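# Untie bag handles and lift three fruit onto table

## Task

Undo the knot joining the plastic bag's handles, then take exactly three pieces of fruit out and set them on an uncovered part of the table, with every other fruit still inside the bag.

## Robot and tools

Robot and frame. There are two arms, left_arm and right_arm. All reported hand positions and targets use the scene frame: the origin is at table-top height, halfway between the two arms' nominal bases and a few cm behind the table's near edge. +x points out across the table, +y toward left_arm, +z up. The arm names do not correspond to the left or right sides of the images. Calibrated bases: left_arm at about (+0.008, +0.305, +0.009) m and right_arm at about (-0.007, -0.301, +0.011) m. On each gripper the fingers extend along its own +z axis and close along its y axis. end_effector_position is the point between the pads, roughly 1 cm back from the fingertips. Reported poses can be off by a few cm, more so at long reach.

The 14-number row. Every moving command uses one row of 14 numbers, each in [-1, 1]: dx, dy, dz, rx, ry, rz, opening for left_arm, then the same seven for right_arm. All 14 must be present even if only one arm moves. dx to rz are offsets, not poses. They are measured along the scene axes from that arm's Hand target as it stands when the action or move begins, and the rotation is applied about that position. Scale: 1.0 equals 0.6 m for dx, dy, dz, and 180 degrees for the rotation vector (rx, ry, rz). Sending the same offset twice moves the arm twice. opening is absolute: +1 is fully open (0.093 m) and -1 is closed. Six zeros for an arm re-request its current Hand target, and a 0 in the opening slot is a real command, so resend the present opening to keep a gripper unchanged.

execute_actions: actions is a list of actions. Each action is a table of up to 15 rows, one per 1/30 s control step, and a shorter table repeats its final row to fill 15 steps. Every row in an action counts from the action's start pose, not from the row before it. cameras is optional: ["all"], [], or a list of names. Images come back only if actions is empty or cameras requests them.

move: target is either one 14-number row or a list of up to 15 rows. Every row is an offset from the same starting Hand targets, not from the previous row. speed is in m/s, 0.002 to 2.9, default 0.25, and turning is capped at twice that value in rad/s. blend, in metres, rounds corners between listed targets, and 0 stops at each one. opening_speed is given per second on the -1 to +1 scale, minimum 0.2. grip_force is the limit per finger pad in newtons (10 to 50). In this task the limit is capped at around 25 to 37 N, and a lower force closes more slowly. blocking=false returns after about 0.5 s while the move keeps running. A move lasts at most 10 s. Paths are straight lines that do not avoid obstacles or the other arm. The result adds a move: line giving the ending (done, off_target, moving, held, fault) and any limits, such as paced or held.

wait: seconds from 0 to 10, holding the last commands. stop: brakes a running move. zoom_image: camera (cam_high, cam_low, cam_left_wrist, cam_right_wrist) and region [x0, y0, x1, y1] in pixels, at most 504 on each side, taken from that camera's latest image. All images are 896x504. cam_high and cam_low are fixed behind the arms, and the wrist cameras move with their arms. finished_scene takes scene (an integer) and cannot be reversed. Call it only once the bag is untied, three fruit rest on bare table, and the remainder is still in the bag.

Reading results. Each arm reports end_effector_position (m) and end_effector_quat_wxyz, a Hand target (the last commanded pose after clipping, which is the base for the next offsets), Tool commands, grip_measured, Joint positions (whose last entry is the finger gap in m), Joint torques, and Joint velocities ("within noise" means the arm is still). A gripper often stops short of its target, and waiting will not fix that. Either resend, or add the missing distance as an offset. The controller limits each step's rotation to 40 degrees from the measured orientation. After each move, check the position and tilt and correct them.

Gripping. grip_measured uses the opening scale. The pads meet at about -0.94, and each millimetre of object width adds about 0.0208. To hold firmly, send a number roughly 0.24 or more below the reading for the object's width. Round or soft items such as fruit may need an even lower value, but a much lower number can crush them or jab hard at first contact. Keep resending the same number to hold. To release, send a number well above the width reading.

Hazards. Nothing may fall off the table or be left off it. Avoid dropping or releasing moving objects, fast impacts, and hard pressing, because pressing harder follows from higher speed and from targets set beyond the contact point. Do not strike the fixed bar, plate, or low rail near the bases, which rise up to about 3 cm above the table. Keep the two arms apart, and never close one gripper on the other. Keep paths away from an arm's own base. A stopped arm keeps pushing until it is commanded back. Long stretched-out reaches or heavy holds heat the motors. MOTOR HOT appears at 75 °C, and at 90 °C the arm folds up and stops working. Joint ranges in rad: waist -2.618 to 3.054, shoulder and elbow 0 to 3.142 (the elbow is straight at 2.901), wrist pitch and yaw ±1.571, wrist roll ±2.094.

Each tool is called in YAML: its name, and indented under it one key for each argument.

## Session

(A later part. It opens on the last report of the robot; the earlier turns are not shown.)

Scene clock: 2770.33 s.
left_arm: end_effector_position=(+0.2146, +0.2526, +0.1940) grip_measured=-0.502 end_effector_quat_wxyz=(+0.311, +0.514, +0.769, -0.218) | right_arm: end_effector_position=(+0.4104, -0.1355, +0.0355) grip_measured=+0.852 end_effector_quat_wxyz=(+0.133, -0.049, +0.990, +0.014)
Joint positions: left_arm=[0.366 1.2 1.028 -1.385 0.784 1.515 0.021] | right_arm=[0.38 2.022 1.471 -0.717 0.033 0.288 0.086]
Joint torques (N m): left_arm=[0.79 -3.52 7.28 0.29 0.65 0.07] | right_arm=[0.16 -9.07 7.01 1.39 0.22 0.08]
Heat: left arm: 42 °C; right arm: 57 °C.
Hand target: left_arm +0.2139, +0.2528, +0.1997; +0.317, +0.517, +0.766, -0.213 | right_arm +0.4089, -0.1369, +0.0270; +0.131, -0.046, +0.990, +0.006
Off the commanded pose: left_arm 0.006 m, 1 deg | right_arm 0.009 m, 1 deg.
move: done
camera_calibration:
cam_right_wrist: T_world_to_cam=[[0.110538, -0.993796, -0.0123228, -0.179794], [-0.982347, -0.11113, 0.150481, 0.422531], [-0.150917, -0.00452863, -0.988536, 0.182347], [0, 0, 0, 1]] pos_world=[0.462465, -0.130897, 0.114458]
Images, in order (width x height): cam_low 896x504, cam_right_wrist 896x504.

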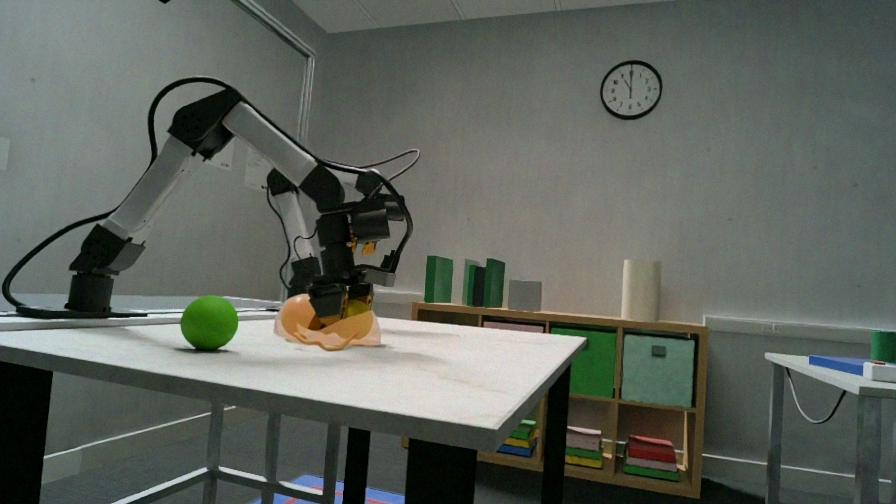

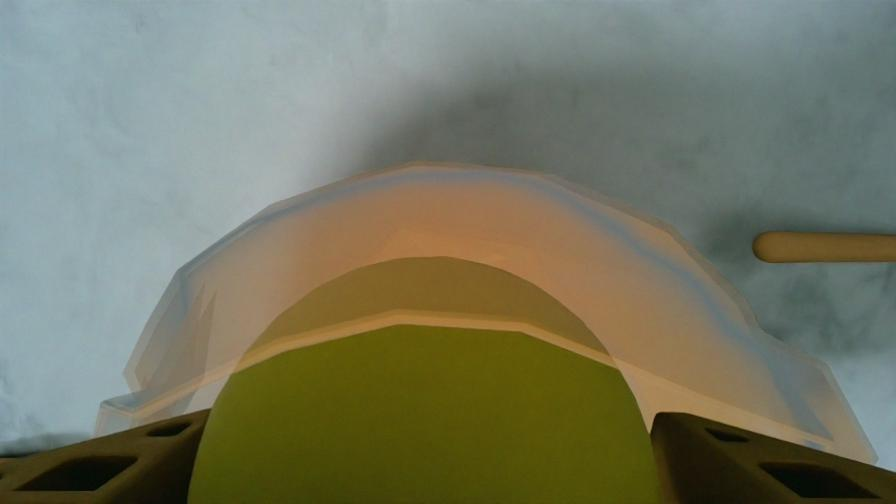

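move:
  target: [0,0,0,0,0,0,-0.5,0.0,0.0,0.006,0,0,0,0.12]
  speed: 0.05
  opening_speed: 0.4
  cameras: ["cam_right_wrist"]

move:
  target: [0,0,0,0,0,0,-0.5,0.0,0.0,0.07,0,0,0,0.12]
  speed: 0.05
  cameras: ["cam_right_wrist","cam_low"]

Scene clock: 2781.23 s.
left_arm: end_effector_position=(+0.2146, +0.2526, +0.1940) grip_measured=-0.502 end_effector_quat_wxyz=(+0.311, +0.514, +0.769, -0.218) | right_arm: end_effector_position=(+0.4105, -0.1355, +0.0356) grip_measured=+0.329 end_effector_quat_wxyz=(+0.134, -0.049, +0.990, +0.014)
Joint positions: left_arm=[0.366 1.2 1.028 -1.385 0.784 1.515 0.021] | right_arm=[0.38 2.022 1.471 -0.717 0.033 0.288 0.061]
Joint torques (N m): left_arm=[0.77 -3.54 7.28 0.29 0.65 0.06] | right_arm=[0.18 -9.59 7.79 1.2 0.21 0.09]
Heat: left arm: 42 °C; right arm: 56 °C.
Hand target: left_arm +0.2139, +0.2528, +0.1997; +0.317, +0.517, +0.766, -0.213 | right_arm +0.4089, -0.1369, +0.0306; +0.131, -0.046, +0.990, +0.006
Off the commanded pose: left_arm 0.006 m, 1 deg | right_arm 0.005 m, 1 deg.
move: done
camera_calibration:
cam_right_wrist: T_world_to_cam=[[0.110473, -0.993806, -0.0120545, -0.179807], [-0.982431, -0.111028, 0.150004, 0.422737], [-0.150413, -0.00472867, -0.988612, 0.182111], [0, 0, 0, 1]] pos_world=[0.462566, -0.130897, 0.114458]
Images, in order (width x height): cam_right_wrist 896x504.

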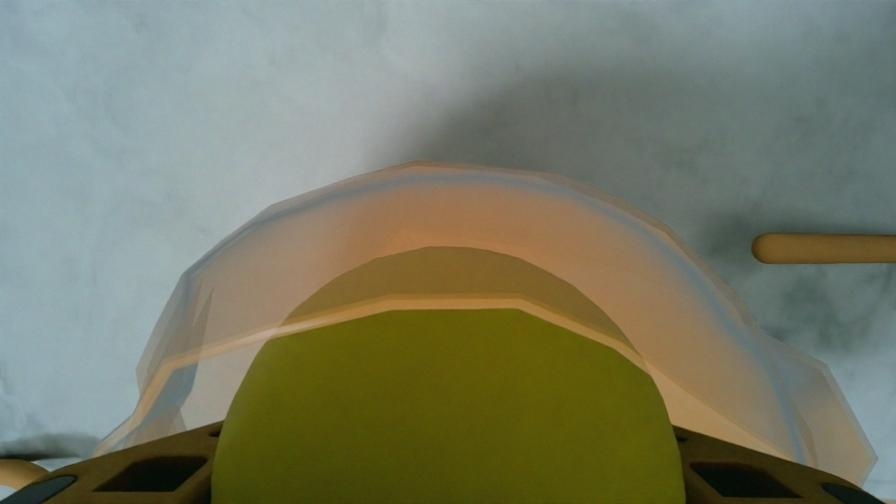

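Scene clock: 2782.70 s.
left_arm: end_effector_position=(+0.2146, +0.2526, +0.1940) grip_measured=-0.502 end_effector_quat_wxyz=(+0.311, +0.514, +0.769, -0.218) | right_arm: end_effector_position=(+0.4009, -0.1391, +0.0464) grip_measured=+0.329 end_effector_quat_wxyz=(+0.104, -0.050, +0.993, +0.003)
Joint positions: left_arm=[0.366 1.2 1.028 -1.385 0.784 1.515 0.021] | right_arm=[0.38 2.022 1.532 -0.841 0.033 0.288 0.061]
Joint torques (N m): left_arm=[0.76 -3.58 7.3 0.28 0.65 0.07] | right_arm=[-0.18 -14.2 11.73 0.77 0.21 0.07]
Heat: left arm: 42 °C; right arm: 57 °C.
Hand target: left_arm +0.2139, +0.2528, +0.1997; +0.317, +0.517, +0.766, -0.213 | right_arm +0.4088, -0.1369, +0.0726; +0.131, -0.046, +0.990, +0.006
Off the commanded pose: left_arm 0.006 m, 1 deg | right_arm 0.027 m, 3 deg.
move: off_target (right_arm)
camera_calibration:
cam_right_wrist: T_world_to_cam=[[0.108334, -0.994099, 0.005515, -0.182167], [-0.972017, -0.104761, 0.210256, 0.405158], [-0.208438, -0.0281386, -0.977631, 0.21094], [0, 0, 0, 1]] pos_world=[0.457524, -0.132711, 0.122039]
Images, in order (width x height): cam_low 896x504, cam_right_wrist 896x504.

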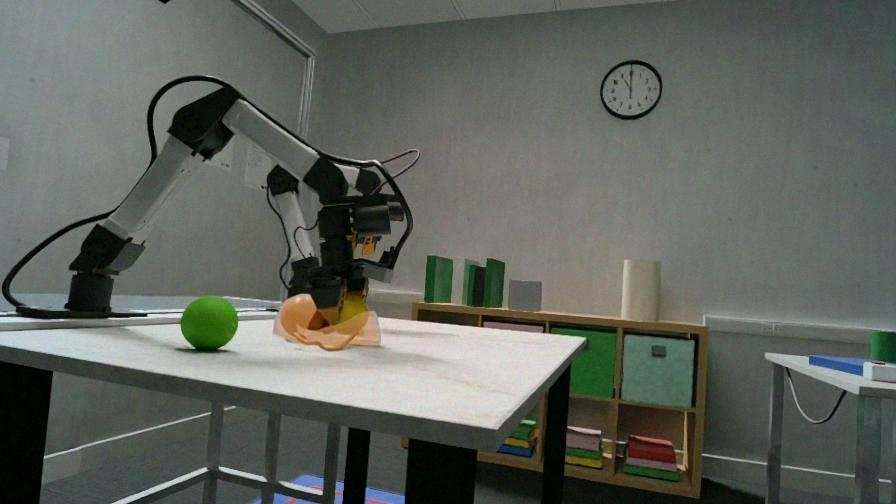

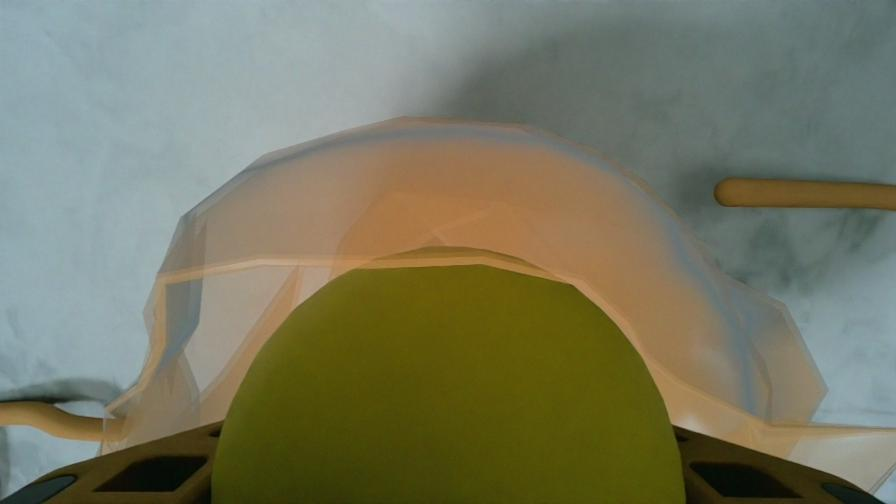

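move:
  target: [0,0,0,0,0,0,-0.5,0.015,0.0,0.14,0,0,0,0.12]
  speed: 0.07
  cameras: ["cam_right_wrist","cam_low"]

zoom_image:
  camera: "cam_low"
  region: [250, 220, 430, 360]

Scene clock: 2790.77 s.
left_arm: end_effector_position=(+0.2146, +0.2526, +0.1940) grip_measured=-0.502 end_effector_quat_wxyz=(+0.311, +0.514, +0.769, -0.218) | right_arm: end_effector_position=(+0.4131, -0.1311, +0.1402) grip_measured=+0.329 end_effector_quat_wxyz=(+0.115, -0.050, +0.992, +0.007)
Joint positions: left_arm=[0.366 1.2 1.028 -1.385 0.784 1.515 0.021] | right_arm=[0.38 2.017 1.894 -1.185 0.033 0.287 0.061]
Joint torques (N m): left_arm=[0.77 -3.56 7.28 0.3 0.65 0.06] | right_arm=[-1.2 -11.77 12.18 0.84 0.13 -0.08]
Heat: left arm: 42 °C; right arm: 57 °C.
Hand target: left_arm +0.2139, +0.2528, +0.1997; +0.317, +0.517, +0.766, -0.213 | right_arm +0.4178, -0.1369, +0.1565; +0.131, -0.046, +0.990, +0.006
Off the commanded pose: left_arm 0.006 m, 1 deg | right_arm 0.018 m, 2 deg.
move: off_target (right_arm)
camera_calibration:
cam_right_wrist: T_world_to_cam=[[0.110538, -0.993871, -0.000889978, -0.175984], [-0.976272, -0.108748, 0.187263, 0.402661], [-0.186212, -0.0198309, -0.982309, 0.297938], [0, 0, 0, 1]] pos_world=[0.46804, -0.125208, 0.217107]
Images, in order (width x height): cam_low 896x504, cam_right_wrist 896x504.

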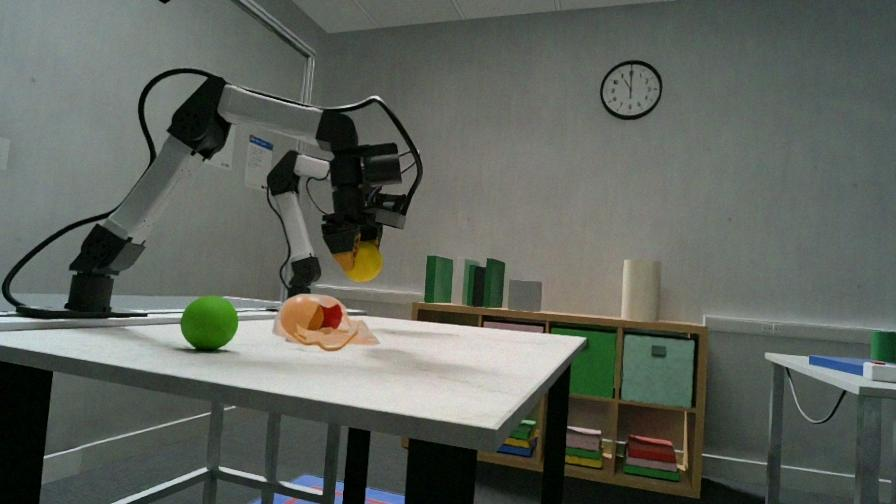

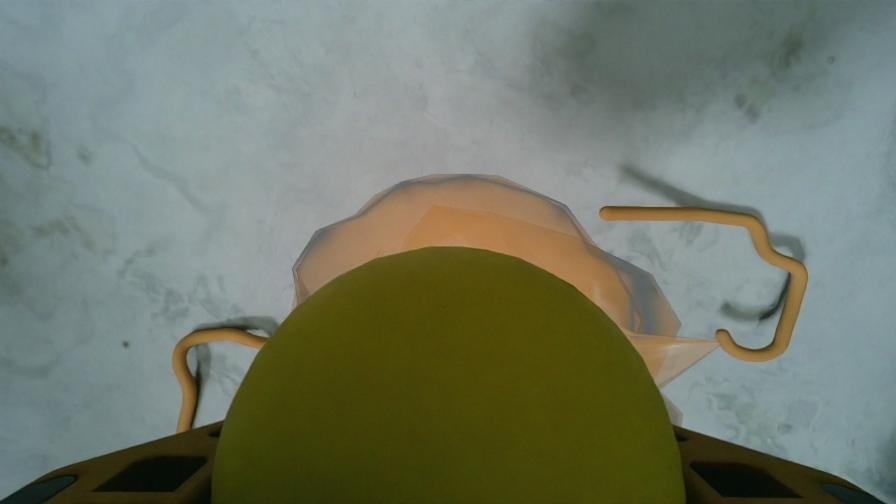

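Scaled by 2.800 from the camera's 896x504 image, which has a finer 1280x720 frame.

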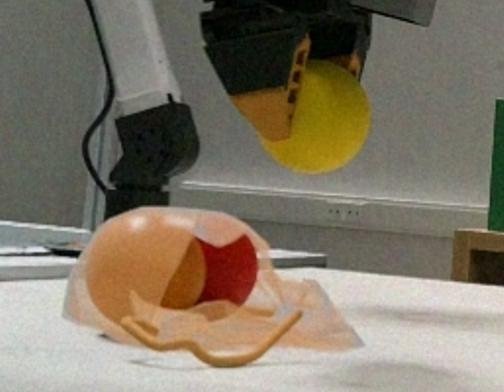

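move:
  target: [0,0,0,0,0,0,-0.5,0.07,-0.438,0.01,0,0,0,0.12]
  speed: 0.14
  cameras: ["cam_right_wrist"]

move:
  target: [0,0,0,0,0,0,-0.5,0.0,0.0,-0.185,0,0,0,0.12]
  speed: 0.1
  cameras: ["cam_low"]

zoom_image:
  camera: "cam_low"
  region: [160, 240, 340, 380]

Scene clock: 2807.53 s.
left_arm: end_effector_position=(+0.2146, +0.2526, +0.1940) grip_measured=-0.502 end_effector_quat_wxyz=(+0.311, +0.514, +0.769, -0.218) | right_arm: end_effector_position=(+0.4568, -0.3966, +0.1589) grip_measured=+0.329 end_effector_quat_wxyz=(+0.127, -0.045, +0.991, +0.004)
Joint positions: left_arm=[0.366 1.2 1.028 -1.385 0.784 1.515 0.021] | right_arm=[-0.273 2.141 2.113 -1.286 -0.131 -0.335 0.061]
Joint torques (N m): left_arm=[0.73 -3.51 7.28 0.29 0.63 0.06] | right_arm=[-0.72 -9.72 12.19 0.89 -0.2 -0.12]
Heat: left arm: 42 °C; right arm: 60 °C.
Hand target: left_arm +0.2139, +0.2528, +0.1997; +0.317, +0.517, +0.766, -0.213 | right_arm +0.4598, -0.3997, +0.1625; +0.131, -0.046, +0.990, +0.006
Off the commanded pose: left_arm 0.006 m, 1 deg | right_arm 0.006 m, 1 deg.
move: done
camera_calibration:
cam_right_wrist: T_world_to_cam=[[0.0999004, -0.994975, 0.00664769, -0.441445], [-0.981568, -0.0974558, 0.1644, 0.423384], [-0.162926, -0.0229488, -0.986371, 0.307946], [0, 0, 0, 1]] pos_world=[0.509853, -0.390898, 0.237079]
Images, in order (width x height): cam_right_wrist 896x504.

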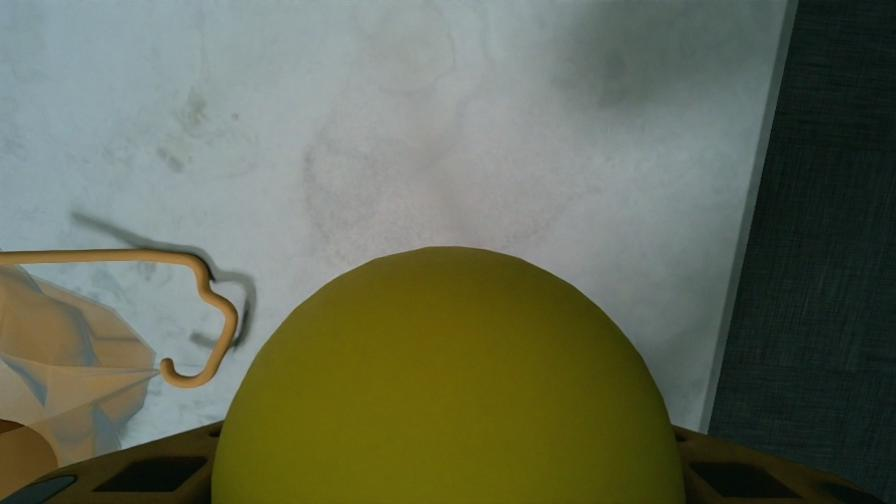

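Scene clock: 2809.37 s.
left_arm: end_effector_position=(+0.2146, +0.2526, +0.1940) grip_measured=-0.502 end_effector_quat_wxyz=(+0.311, +0.514, +0.769, -0.218) | right_arm: end_effector_position=(+0.4585, -0.4007, +0.0597) grip_measured=+0.329 end_effector_quat_wxyz=(+0.131, -0.047, +0.990, +0.003)
Joint positions: left_arm=[0.366 1.2 1.028 -1.385 0.784 1.515 0.021] | right_arm=[-0.271 2.146 1.722 -0.883 -0.131 -0.335 0.061]
Joint torques (N m): left_arm=[0.84 -3.55 7.34 0.3 0.64 0.08] | right_arm=[-0.1 -10.07 7.45 1.37 -0.14 0.04]
Heat: left arm: 42 °C; right arm: 60 °C.
Hand target: left_arm +0.2139, +0.2528, +0.1997; +0.317, +0.517, +0.766, -0.213 | right_arm +0.4599, -0.3996, +0.0516; +0.131, -0.046, +0.990, +0.006
Off the commanded pose: left_arm 0.006 m, 1 deg | right_arm 0.008 m, 0 deg.
move: done
Images, in order (width x height): cam_low 896x504.

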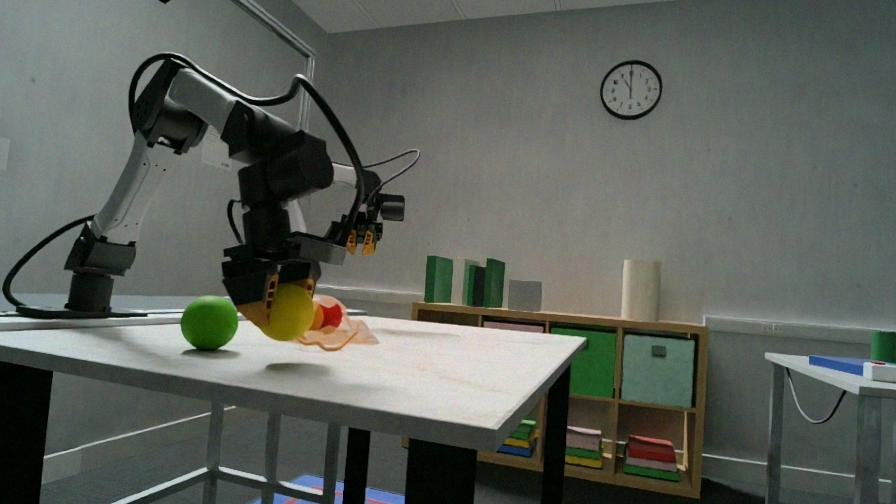

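Scaled by 2.800 from the camera's 896x504 image, which has a finer 1280x720 frame.

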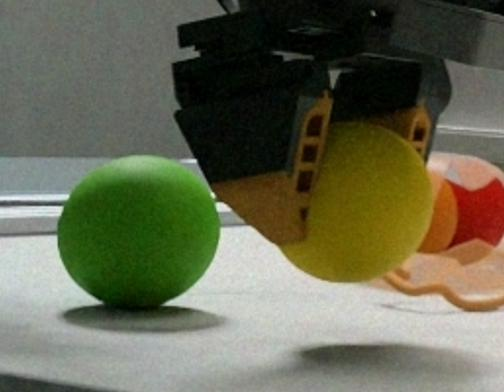

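move:
  target: [0,0,0,0,0,0,-0.5,0.0,0.0,-0.035,0,0,0,0.12]
  speed: 0.06
  cameras: ["cam_low"]

zoom_image:
  camera: "cam_low"
  region: [160, 240, 340, 380]

Scene clock: 2816.97 s.
left_arm: end_effector_position=(+0.2146, +0.2526, +0.1940) grip_measured=-0.502 end_effector_quat_wxyz=(+0.311, +0.514, +0.769, -0.218) | right_arm: end_effector_position=(+0.4587, -0.4018, +0.0388) grip_measured=+0.329 end_effector_quat_wxyz=(+0.131, -0.047, +0.990, +0.003)
Joint positions: left_arm=[0.366 1.2 1.028 -1.385 0.784 1.515 0.021] | right_arm=[-0.271 2.167 1.67 -0.81 -0.131 -0.335 0.061]
Joint torques (N m): left_arm=[0.79 -3.51 7.28 0.3 0.64 0.07] | right_arm=[0.13 -10.26 7.28 1.38 -0.11 0.07]
Heat: left arm: 42 °C; right arm: 58 °C.
Hand target: left_arm +0.2139, +0.2528, +0.1997; +0.317, +0.517, +0.766, -0.213 | right_arm +0.4598, -0.3996, +0.0305; +0.131, -0.046, +0.990, +0.006
Off the commanded pose: left_arm 0.006 m, 1 deg | right_arm 0.009 m, 0 deg.
move: done
Images, in order (width x height): cam_low 896x504.

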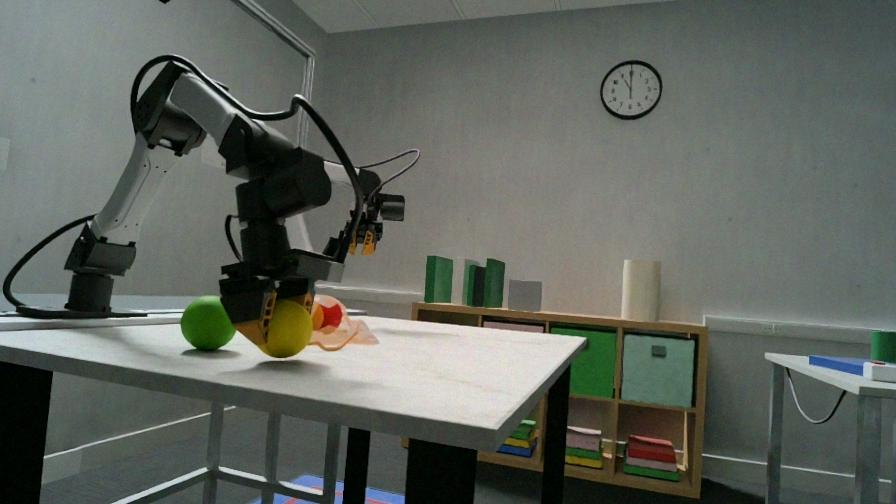

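Scaled by 2.800 from the camera's 896x504 image, which has a finer 1280x720 frame.

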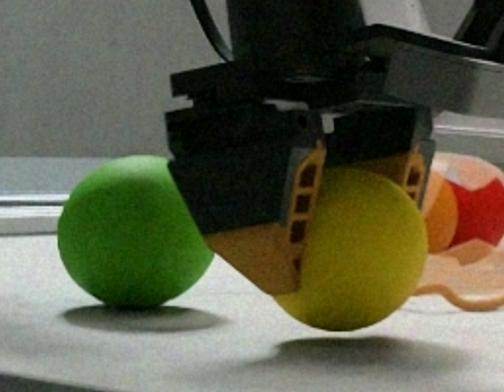

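move:
  target: [0,0,0,0,0,0,-0.5,0.0,0.0,-0.013,0,0,0,0.12]
  speed: 0.04
  cameras: ["cam_low"]

zoom_image:
  camera: "cam_low"
  region: [160, 240, 340, 380]

Scene clock: 2826.87 s.
left_arm: end_effector_position=(+0.2146, +0.2526, +0.1940) grip_measured=-0.502 end_effector_quat_wxyz=(+0.311, +0.514, +0.769, -0.218) | right_arm: end_effector_position=(+0.4596, -0.4010, +0.0339) grip_measured=+0.329 end_effector_quat_wxyz=(+0.133, -0.049, +0.990, +0.002)
Joint positions: left_arm=[0.366 1.2 1.028 -1.385 0.784 1.515 0.021] | right_arm=[-0.268 2.171 1.657 -0.787 -0.131 -0.335 0.061]
Joint torques (N m): left_arm=[0.77 -3.48 7.25 0.29 0.64 0.07] | right_arm=[-0.12 -9.74 6.99 1.41 -0.12 0.07]
Heat: left arm: 42 °C; right arm: 57 °C.
Hand target: left_arm +0.2139, +0.2528, +0.1997; +0.317, +0.517, +0.766, -0.213 | right_arm +0.4598, -0.3997, +0.0227; +0.131, -0.046, +0.990, +0.006
Off the commanded pose: left_arm 0.006 m, 1 deg | right_arm 0.011 m, 1 deg.
move: off_target (right_arm)
Images, in order (width x height): cam_low 896x504.

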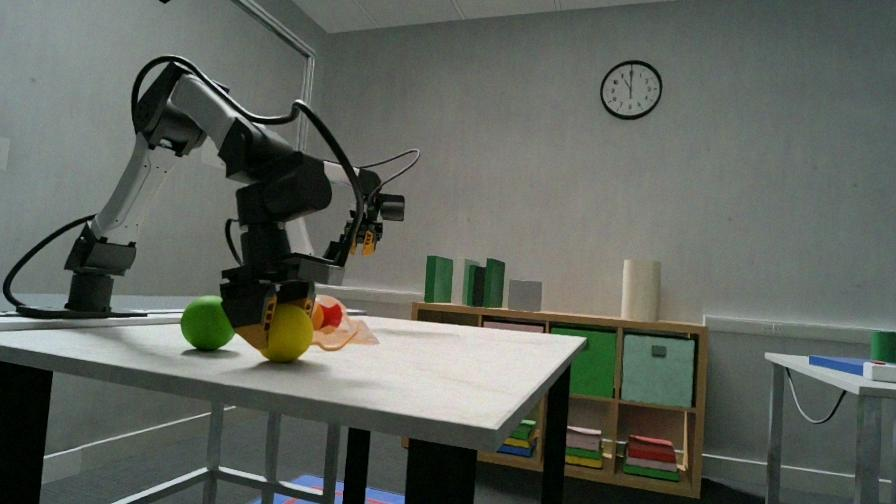

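Scaled by 2.800 from the camera's 896x504 image, which has a finer 1280x720 frame.

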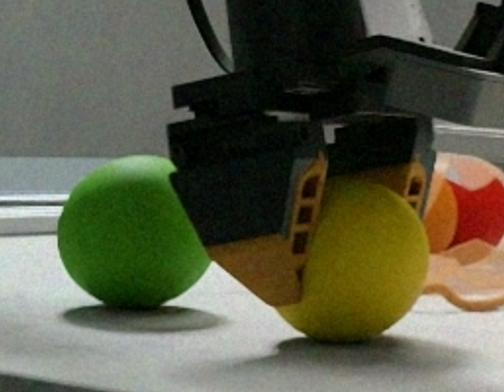

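Touching. Release.

move:
  target:
    - [0,0,0,0,0,0,-0.5,0.0,0.0,0.012,0,0,0,0.12]
    - [0,0,0,0,0,0,-0.5,0.0,0.0,0.012,0,0,0,0.8]
    - [0,0,0,0,0,0,-0.5,0.0,0.0,0.25,0,0,0,0.8]
  speed: 0.08
  opening_speed: 0.4
  cameras: ["cam_low","cam_right_wrist"]

Scene clock: 2839.03 s.
left_arm: end_effector_position=(+0.2146, +0.2526, +0.1940) grip_measured=-0.502 end_effector_quat_wxyz=(+0.311, +0.514, +0.769, -0.218) | right_arm: end_effector_position=(+0.4596, -0.3944, +0.1635) grip_measured=+0.798 end_effector_quat_wxyz=(+0.123, -0.048, +0.991, +0.005)
Joint positions: left_arm=[0.366 1.2 1.028 -1.385 0.784 1.515 0.021] | right_arm=[-0.268 2.171 2.182 -1.334 -0.132 -0.336 0.084]
Joint torques (N m): left_arm=[0.8 -3.48 7.32 0.29 0.64 0.07] | right_arm=[-1.31 -11.38 11.62 0.9 -0.17 -0.09]
Heat: left arm: 42 °C; right arm: 57 °C.
Hand target: left_arm +0.2139, +0.2528, +0.1997; +0.317, +0.517, +0.766, -0.213 | right_arm +0.4598, -0.3997, +0.1726; +0.130, -0.046, +0.990, +0.006
Off the commanded pose: left_arm 0.006 m, 1 deg | right_arm 0.011 m, 1 deg.
move: off_target (right_arm)
camera_calibration:
cam_right_wrist: T_world_to_cam=[[0.10647, -0.994311, 0.00304324, -0.441774], [-0.979481, -0.104354, 0.172414, 0.420564], [-0.171116, -0.0213377, -0.98502, 0.317207], [0, 0, 0, 1]] pos_world=[0.513249, -0.388605, 0.241289]
Images, in order (width x height): cam_low 896x504, cam_right_wrist 896x504.

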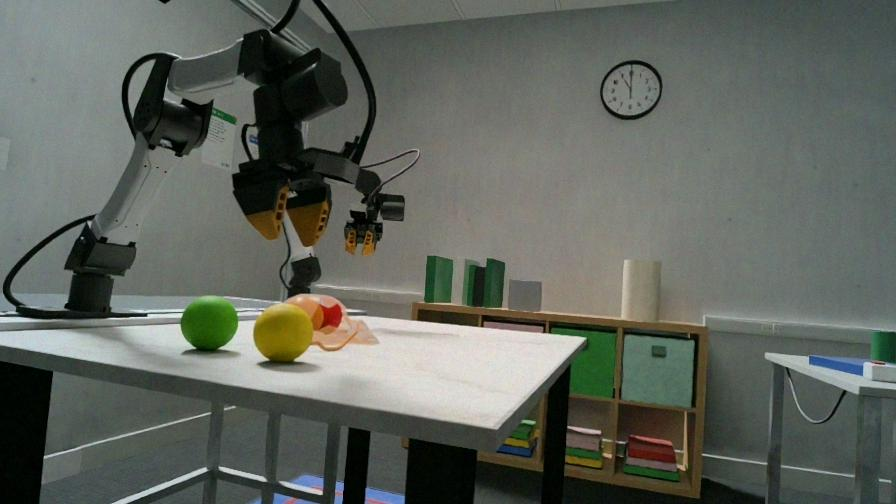

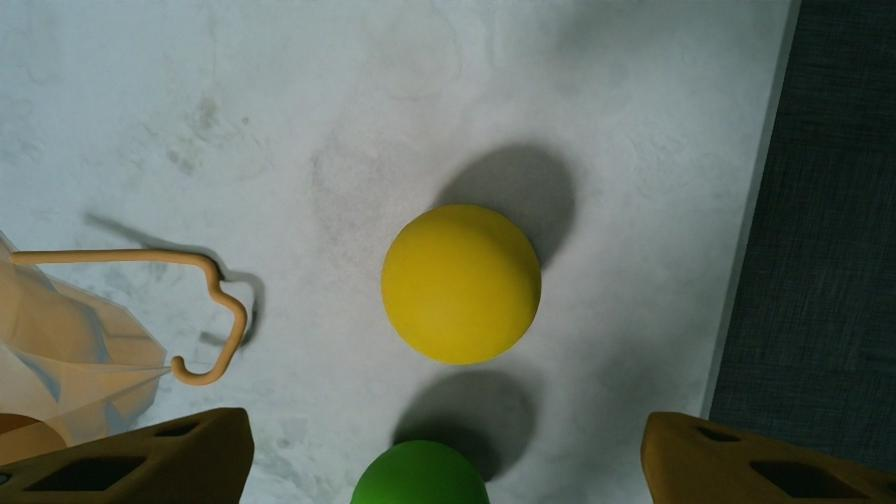

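move:
  target: [0,0,0,0,0,0,-0.5,-0.15,0.42,0.045,0,0,0.02,0.8]
  speed: 0.2
  cameras: ["cam_right_wrist"]

Scene clock: 2847.07 s.
left_arm: end_effector_position=(+0.2146, +0.2526, +0.1940) grip_measured=-0.502 end_effector_quat_wxyz=(+0.311, +0.514, +0.769, -0.218) | right_arm: end_effector_position=(+0.3730, -0.1430, +0.1842) grip_measured=+0.798 end_effector_quat_wxyz=(+0.116, -0.084, +0.990, +0.013)
Joint positions: left_arm=[0.366 1.2 1.028 -1.385 0.784 1.515 0.021] | right_arm=[0.379 1.852 1.836 -1.284 0.014 0.22 0.084]
Joint torques (N m): left_arm=[0.81 -3.59 7.31 0.29 0.64 0.09] | right_arm=[-0.32 -12.04 9.66 0.85 0.17 0.06]
Heat: left arm: 42 °C; right arm: 57 °C.
Hand target: left_arm +0.2139, +0.2528, +0.1997; +0.317, +0.517, +0.766, -0.213 | right_arm +0.3698, -0.1476, +0.1998; +0.130, -0.078, +0.988, +0.010
Off the commanded pose: left_arm 0.006 m, 1 deg | right_arm 0.016 m, 2 deg.
move: off_target (right_arm)
camera_calibration:
cam_right_wrist: T_world_to_cam=[[0.178755, -0.983882, -0.00485588, -0.206625], [-0.966893, -0.176577, 0.184223, 0.341278], [-0.182111, -0.0282357, -0.982872, 0.330844], [0, 0, 0, 1]] pos_world=[0.427165, -0.133691, 0.261303]
Images, in order (width x height): cam_right_wrist 896x504.

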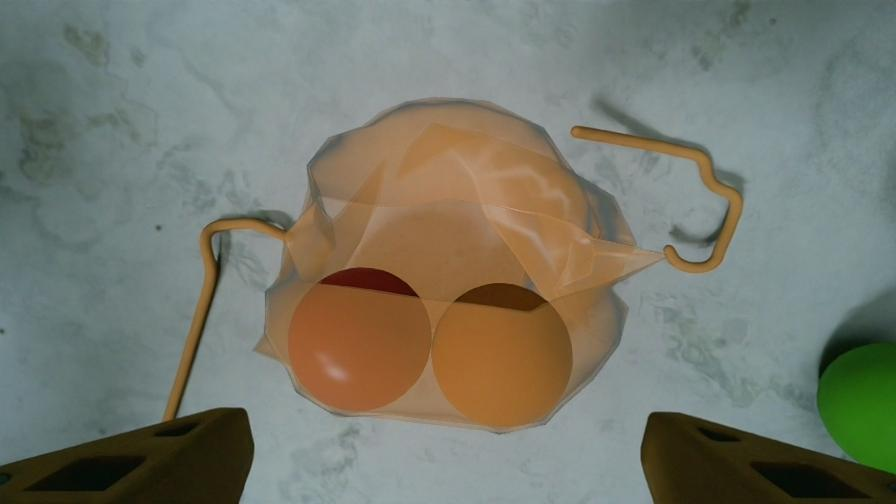

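move:
  target: [0,0,0,0,0,0,-0.5,0.025,-0.119,-0.15,0,0,-0.3944,-0.5]
  speed: 0.2
  cameras: ["cam_right_wrist"]

Scene clock: 2904.30 s.
left_arm: end_effector_position=(+0.2146, +0.2526, +0.1940) grip_measured=-0.502 end_effector_quat_wxyz=(+0.311, +0.514, +0.769, -0.218) | right_arm: end_effector_position=(+0.3833, -0.2118, +0.1153) grip_measured=-0.498 end_effector_quat_wxyz=(+0.111, +0.503, +0.856, -0.057)
Joint positions: left_arm=[0.366 1.2 1.028 -1.385 0.784 1.515 0.021] | right_arm=[0.295 1.951 1.699 -1.216 0.208 1.36 0.021]
Joint torques (N m): left_arm=[0.69 -3.51 7.27 0.3 0.65 0.07] | right_arm=[-1.09 -8.36 7.71 0.74 0.33 0.11]
Heat: left arm: 42 °C; right arm: 58 °C.
Hand target: left_arm +0.2139, +0.2528, +0.1997; +0.317, +0.517, +0.766, -0.213 | right_arm +0.3848, -0.2190, +0.1098; +0.112, +0.511, +0.850, -0.067
Off the commanded pose: left_arm 0.006 m, 1 deg | right_arm 0.009 m, 2 deg.
move: done
camera_calibration:
cam_right_wrist: T_world_to_cam=[[-0.868071, -0.496297, -0.0119102, 0.228879], [-0.490915, 0.854594, 0.169325, 0.389523], [-0.0738569, 0.152833, -0.985488, 0.260289], [0, 0, 0, 1]] pos_world=[0.40913, -0.259073, 0.193282]
Images, in order (width x height): cam_right_wrist 896x504.

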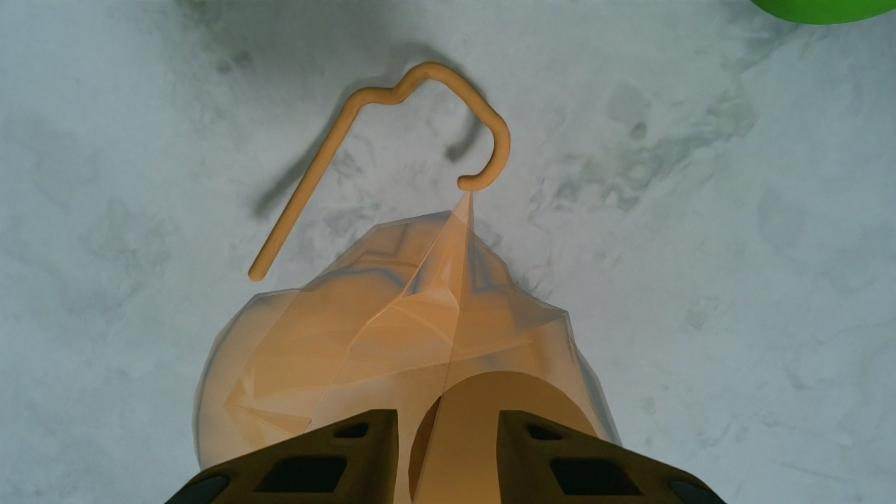

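move:
  target:
    - [0,0,0,0,0,0,-0.5,-0.003,-0.008,-0.143,0,0,0,-0.5]
    - [0,0,0,0,0,0,-0.5,-0.003,-0.008,-0.143,0,0,0,-1]
  speed: 0.12
  opening_speed: 0.6
  cameras: ["cam_right_wrist"]

Scene clock: 2936.03 s.
left_arm: end_effector_position=(+0.2146, +0.2526, +0.1940) grip_measured=-0.502 end_effector_quat_wxyz=(+0.311, +0.514, +0.769, -0.218) | right_arm: end_effector_position=(+0.3830, -0.2168, +0.0302) grip_measured=-0.984 end_effector_quat_wxyz=(+0.111, +0.504, +0.854, -0.060)
Joint positions: left_arm=[0.366 1.2 1.028 -1.385 0.784 1.515 0.021] | right_arm=[0.292 2.017 1.449 -0.903 0.212 1.361 0]
Joint torques (N m): left_arm=[0.76 -3.51 7.38 0.28 0.64 0.07] | right_arm=[-1.01 -8.73 6.79 0.79 0.33 0.07]
Heat: left arm: 42 °C; right arm: 55 °C.
Hand target: left_arm +0.2139, +0.2528, +0.1997; +0.317, +0.517, +0.766, -0.213 | right_arm +0.3830, -0.2238, +0.0240; +0.112, +0.511, +0.850, -0.067
Off the commanded pose: left_arm 0.006 m, 1 deg | right_arm 0.009 m, 1 deg.
move: done
camera_calibration:
cam_right_wrist: T_world_to_cam=[[-0.870139, -0.492746, -0.00778216, 0.226524], [-0.486994, 0.857349, 0.166703, 0.407145], [-0.0754701, 0.148845, -0.985976, 0.176869], [0, 0, 0, 1]] pos_world=[0.408732, -0.263773, 0.10828]
Images, in order (width x height): cam_right_wrist 896x504.

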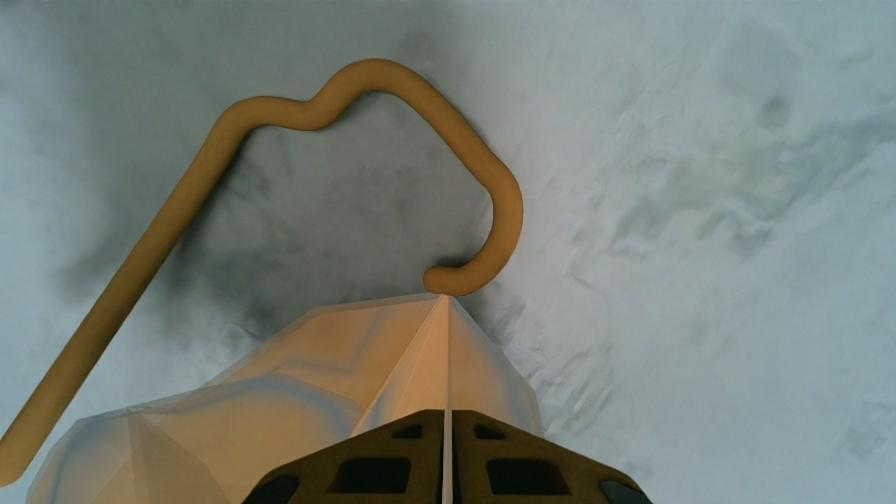

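move:
  target:
    - [0,0,0,0,0,0,-0.5,-0.015,0.0,0.11,0,0,0,-1]
    - [0,0,0,0,0,0,-0.5,-0.16,0.0,0.12,0,0,0,-1]
    - [0,0,0,0,0,0,-0.5,-0.2,0.02,0.05,0,0,0,-1]
  speed: 0.09
  blend: [0.02,0.02,0]
  cameras: ["cam_right_wrist","cam_low"]

Scene clock: 2944.00 s.
left_arm: end_effector_position=(+0.2146, +0.2526, +0.1940) grip_measured=-0.502 end_effector_quat_wxyz=(+0.311, +0.514, +0.769, -0.218) | right_arm: end_effector_position=(+0.2621, -0.2114, +0.0484) grip_measured=-0.984 end_effector_quat_wxyz=(+0.097, +0.509, +0.852, -0.076)
Joint positions: left_arm=[0.366 1.2 1.028 -1.385 0.784 1.515 0.021] | right_arm=[0.44 1.642 1.036 -0.943 0.22 1.527 0]
Joint torques (N m): left_arm=[0.76 -3.58 7.21 0.3 0.63 0.05] | right_arm=[0.25 -9.32 6.19 0.6 0.36 0.08]
Heat: left arm: 42 °C; right arm: 55 °C.
Hand target: left_arm +0.2139, +0.2528, +0.1997; +0.317, +0.517, +0.766, -0.213 | right_arm +0.2630, -0.2118, +0.0539; +0.112, +0.511, +0.850, -0.067
Off the commanded pose: left_arm 0.006 m, 1 deg | right_arm 0.006 m, 2 deg.
move: done
camera_calibration:
cam_right_wrist: T_world_to_cam=[[-0.877239, -0.478894, 0.0333478, 0.126903], [-0.466831, 0.867207, 0.173266, 0.337043], [-0.111895, 0.136428, -0.98431, 0.191734], [0, 0, 0, 1]] pos_world=[0.290121, -0.257671, 0.126095]
Images, in order (width x height): cam_low 896x504, cam_right_wrist 896x504.

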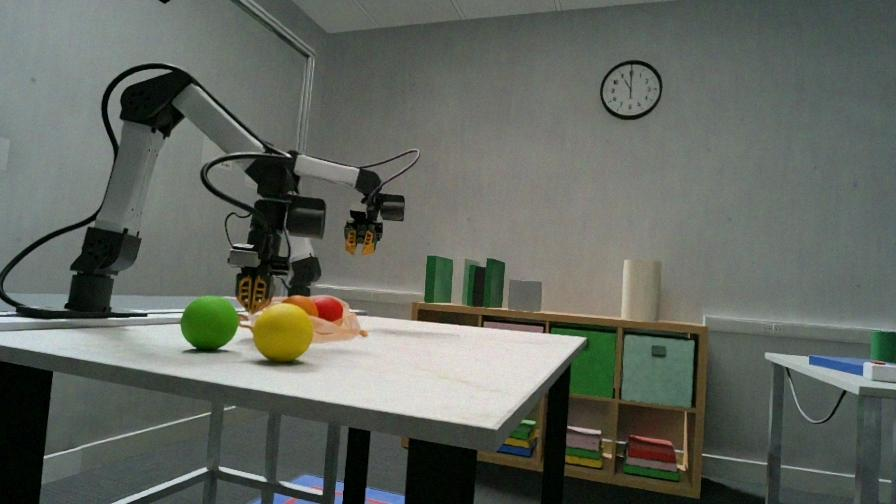

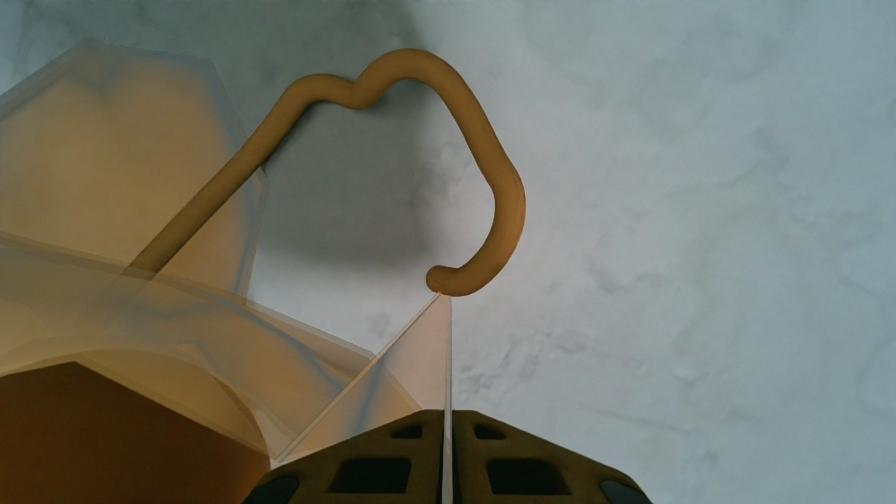

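move:
  target:
    - [0,0,0,0,0,0,-0.5,-0.01,-0.01,-0.045,0,0,0,-1]
    - [0,0,0,0,0,0,-0.5,-0.01,-0.01,-0.045,0,0,0,-0.75]
    - [0,0,0,0,0,0,-0.5,-0.01,-0.03,0.15,0,0,0,-0.75]
    - [0,0,0,0,0,0,-0.5,0.16,0.04,0.22,0,0,0.39,0.0]
  speed: 0.12
  opening_speed: 0.6
  blend: [0,0,0.02,0]
  cameras: ["cam_right_wrist"]

Scene clock: 2962.83 s.
left_arm: end_effector_position=(+0.2146, +0.2526, +0.1940) grip_measured=-0.502 end_effector_quat_wxyz=(+0.311, +0.514, +0.769, -0.218) | right_arm: end_effector_position=(+0.3534, -0.1868, +0.1800) grip_measured=-0.002 end_effector_quat_wxyz=(+0.126, -0.072, +0.989, +0.005)
Joint positions: left_arm=[0.366 1.2 1.028 -1.385 0.784 1.515 0.021] | right_arm=[0.29 1.699 1.619 -1.204 0.014 0.156 0.045]
Joint torques (N m): left_arm=[0.8 -3.54 7.2 0.29 0.62 0.04] | right_arm=[-0.96 -6.54 12.11 1 -0.07 -0.09]
Heat: left arm: 42 °C; right arm: 56 °C.
Hand target: left_arm +0.2139, +0.2528, +0.1997; +0.317, +0.517, +0.766, -0.213 | right_arm +0.3590, -0.1879, +0.1860; +0.131, -0.071, +0.989, +0.009
Off the commanded pose: left_arm 0.006 m, 1 deg | right_arm 0.008 m, 1 deg.
move: done
camera_calibration:
cam_right_wrist: T_world_to_cam=[[0.152392, -0.988266, 0.0103542, -0.240562], [-0.974886, -0.14859, 0.165887, 0.326796], [-0.162402, -0.035374, -0.98609, 0.314172], [0, 0, 0, 1]] pos_world=[0.40627, -0.178067, 0.258082]
Images, in order (width x height): cam_right_wrist 896x504.

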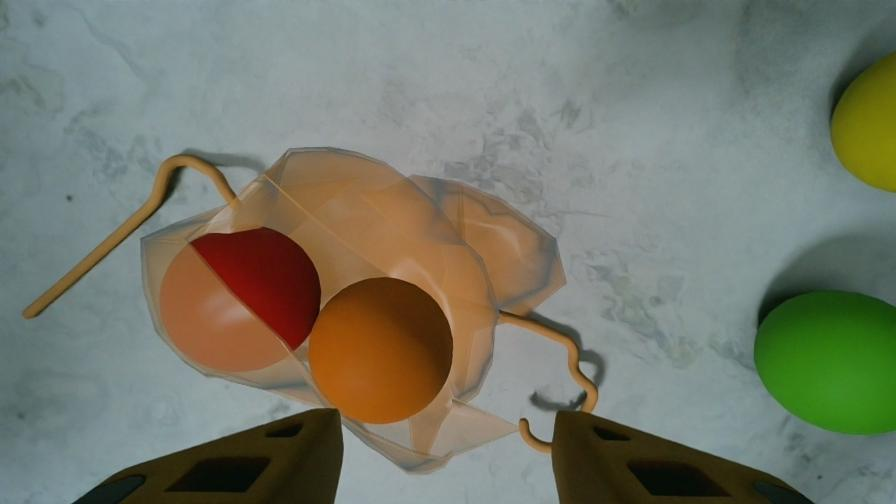

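zoom_image:
  camera: "cam_right_wrist"
  region: [220, 170, 600, 480]

Scaled by 1.326 from the camera's 896x504 image, which has a finer 1280x720 frame.

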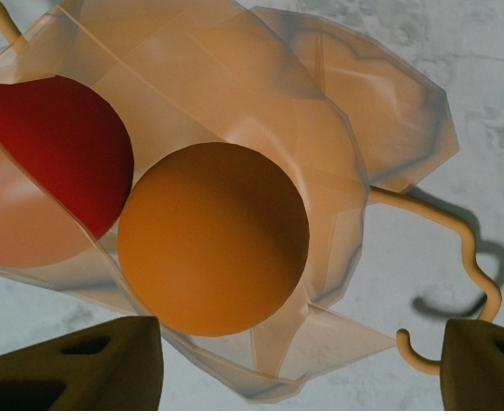

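move:
  target: [0,0,0,0,0,0,-0.5,-0.072,0.047,-0.07,0,0,-0.328,0.85]
  speed: 0.2
  cameras: ["cam_right_wrist"]

zoom_image:
  camera: "cam_right_wrist"
  region: [240, 130, 700, 450]

Scene clock: 2993.00 s.
left_arm: end_effector_position=(+0.2146, +0.2526, +0.1940) grip_measured=-0.502 end_effector_quat_wxyz=(+0.311, +0.514, +0.769, -0.218) | right_arm: end_effector_position=(+0.3209, -0.1558, +0.1487) grip_measured=+0.848 end_effector_quat_wxyz=(+0.124, +0.425, +0.896, -0.036)
Joint positions: left_arm=[0.366 1.2 1.028 -1.385 0.784 1.515 0.021] | right_arm=[0.501 1.754 1.576 -1.263 0.219 1.389 0.086]
Joint torques (N m): left_arm=[0.8 -3.52 7.31 0.3 0.63 0.06] | right_arm=[0.18 -6.83 7.9 0.43 0.4 0.07]
Heat: left arm: 42 °C; right arm: 61 °C.
Hand target: left_arm +0.2139, +0.2528, +0.1997; +0.317, +0.517, +0.766, -0.213 | right_arm +0.3158, -0.1597, +0.1440; +0.118, +0.426, +0.895, -0.056
Off the commanded pose: left_arm 0.006 m, 1 deg | right_arm 0.008 m, 2 deg.
move: done
camera_calibration:
cam_right_wrist: T_world_to_cam=[[-0.765402, -0.642427, -0.0380426, 0.15105], [-0.638999, 0.751639, 0.16346, 0.337628], [-0.0764167, 0.149422, -0.985816, 0.280289], [0, 0, 0, 1]] pos_world=[0.352777, -0.198617, 0.226871]
Images, in order (width x height): cam_right_wrist 896x504.

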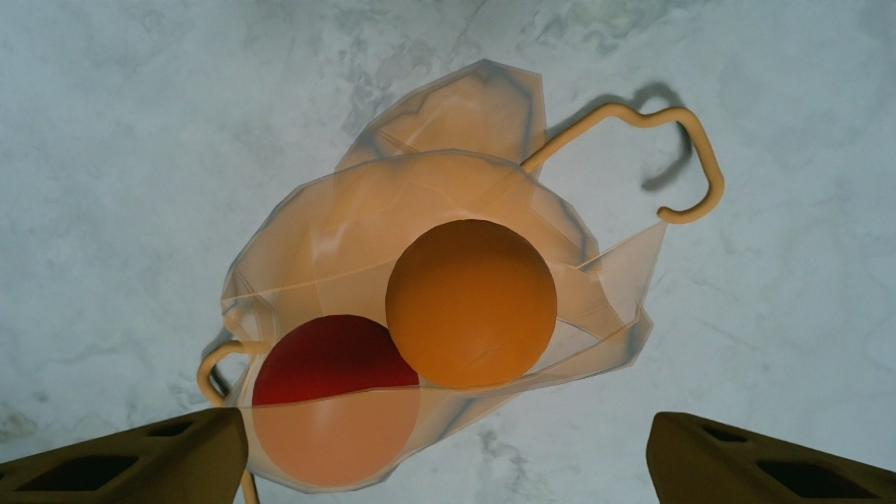

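Scaled by 1.096 from the camera's 896x504 image, which has a finer 1280x720 frame.

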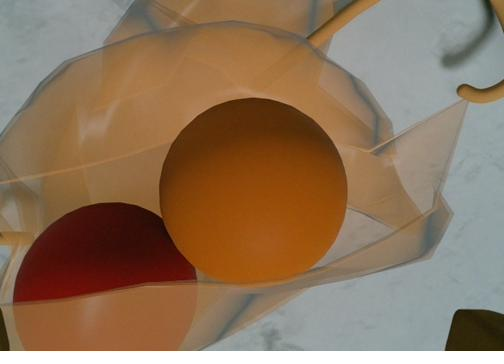

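move:
  target: [0,0,0,0,0,0,-0.5,-0.002,-0.005,-0.193,0,0,0,0.85]
  speed: 0.12
  cameras: ["cam_right_wrist"]

Scene clock: 3005.37 s.
left_arm: end_effector_position=(+0.2146, +0.2526, +0.1940) grip_measured=-0.502 end_effector_quat_wxyz=(+0.311, +0.514, +0.769, -0.218) | right_arm: end_effector_position=(+0.3163, -0.1620, +0.0336) grip_measured=+0.848 end_effector_quat_wxyz=(+0.116, +0.426, +0.896, -0.050)
Joint positions: left_arm=[0.366 1.2 1.028 -1.385 0.784 1.515 0.021] | right_arm=[0.503 1.844 1.224 -0.853 0.224 1.395 0.086]
Joint torques (N m): left_arm=[0.76 -3.52 7.28 0.29 0.65 0.06] | right_arm=[0.36 -7.39 6.46 0.76 0.32 0.05]
Heat: left arm: 42 °C; right arm: 58 °C.
Hand target: left_arm +0.2139, +0.2528, +0.1997; +0.317, +0.517, +0.766, -0.213 | right_arm +0.3146, -0.1627, +0.0282; +0.118, +0.426, +0.895, -0.056
Off the commanded pose: left_arm 0.006 m, 1 deg | right_arm 0.006 m, 1 deg.
move: done
camera_calibration:
cam_right_wrist: T_world_to_cam=[[-0.769765, -0.638291, -0.0068474, 0.140105], [-0.630442, 0.75853, 0.16485, 0.356615], [-0.100028, 0.131213, -0.986295, 0.171861], [0, 0, 0, 1]] pos_world=[0.349864, -0.203626, 0.111677]
Images, in order (width x height): cam_right_wrist 896x504.

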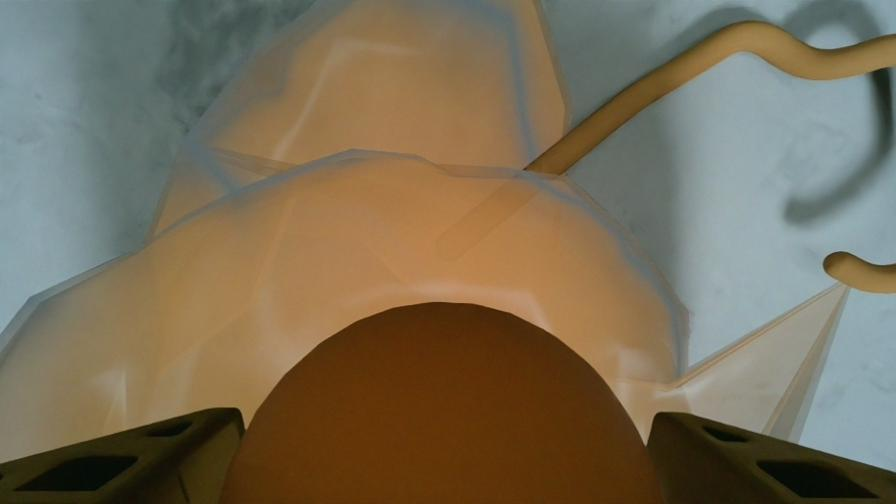

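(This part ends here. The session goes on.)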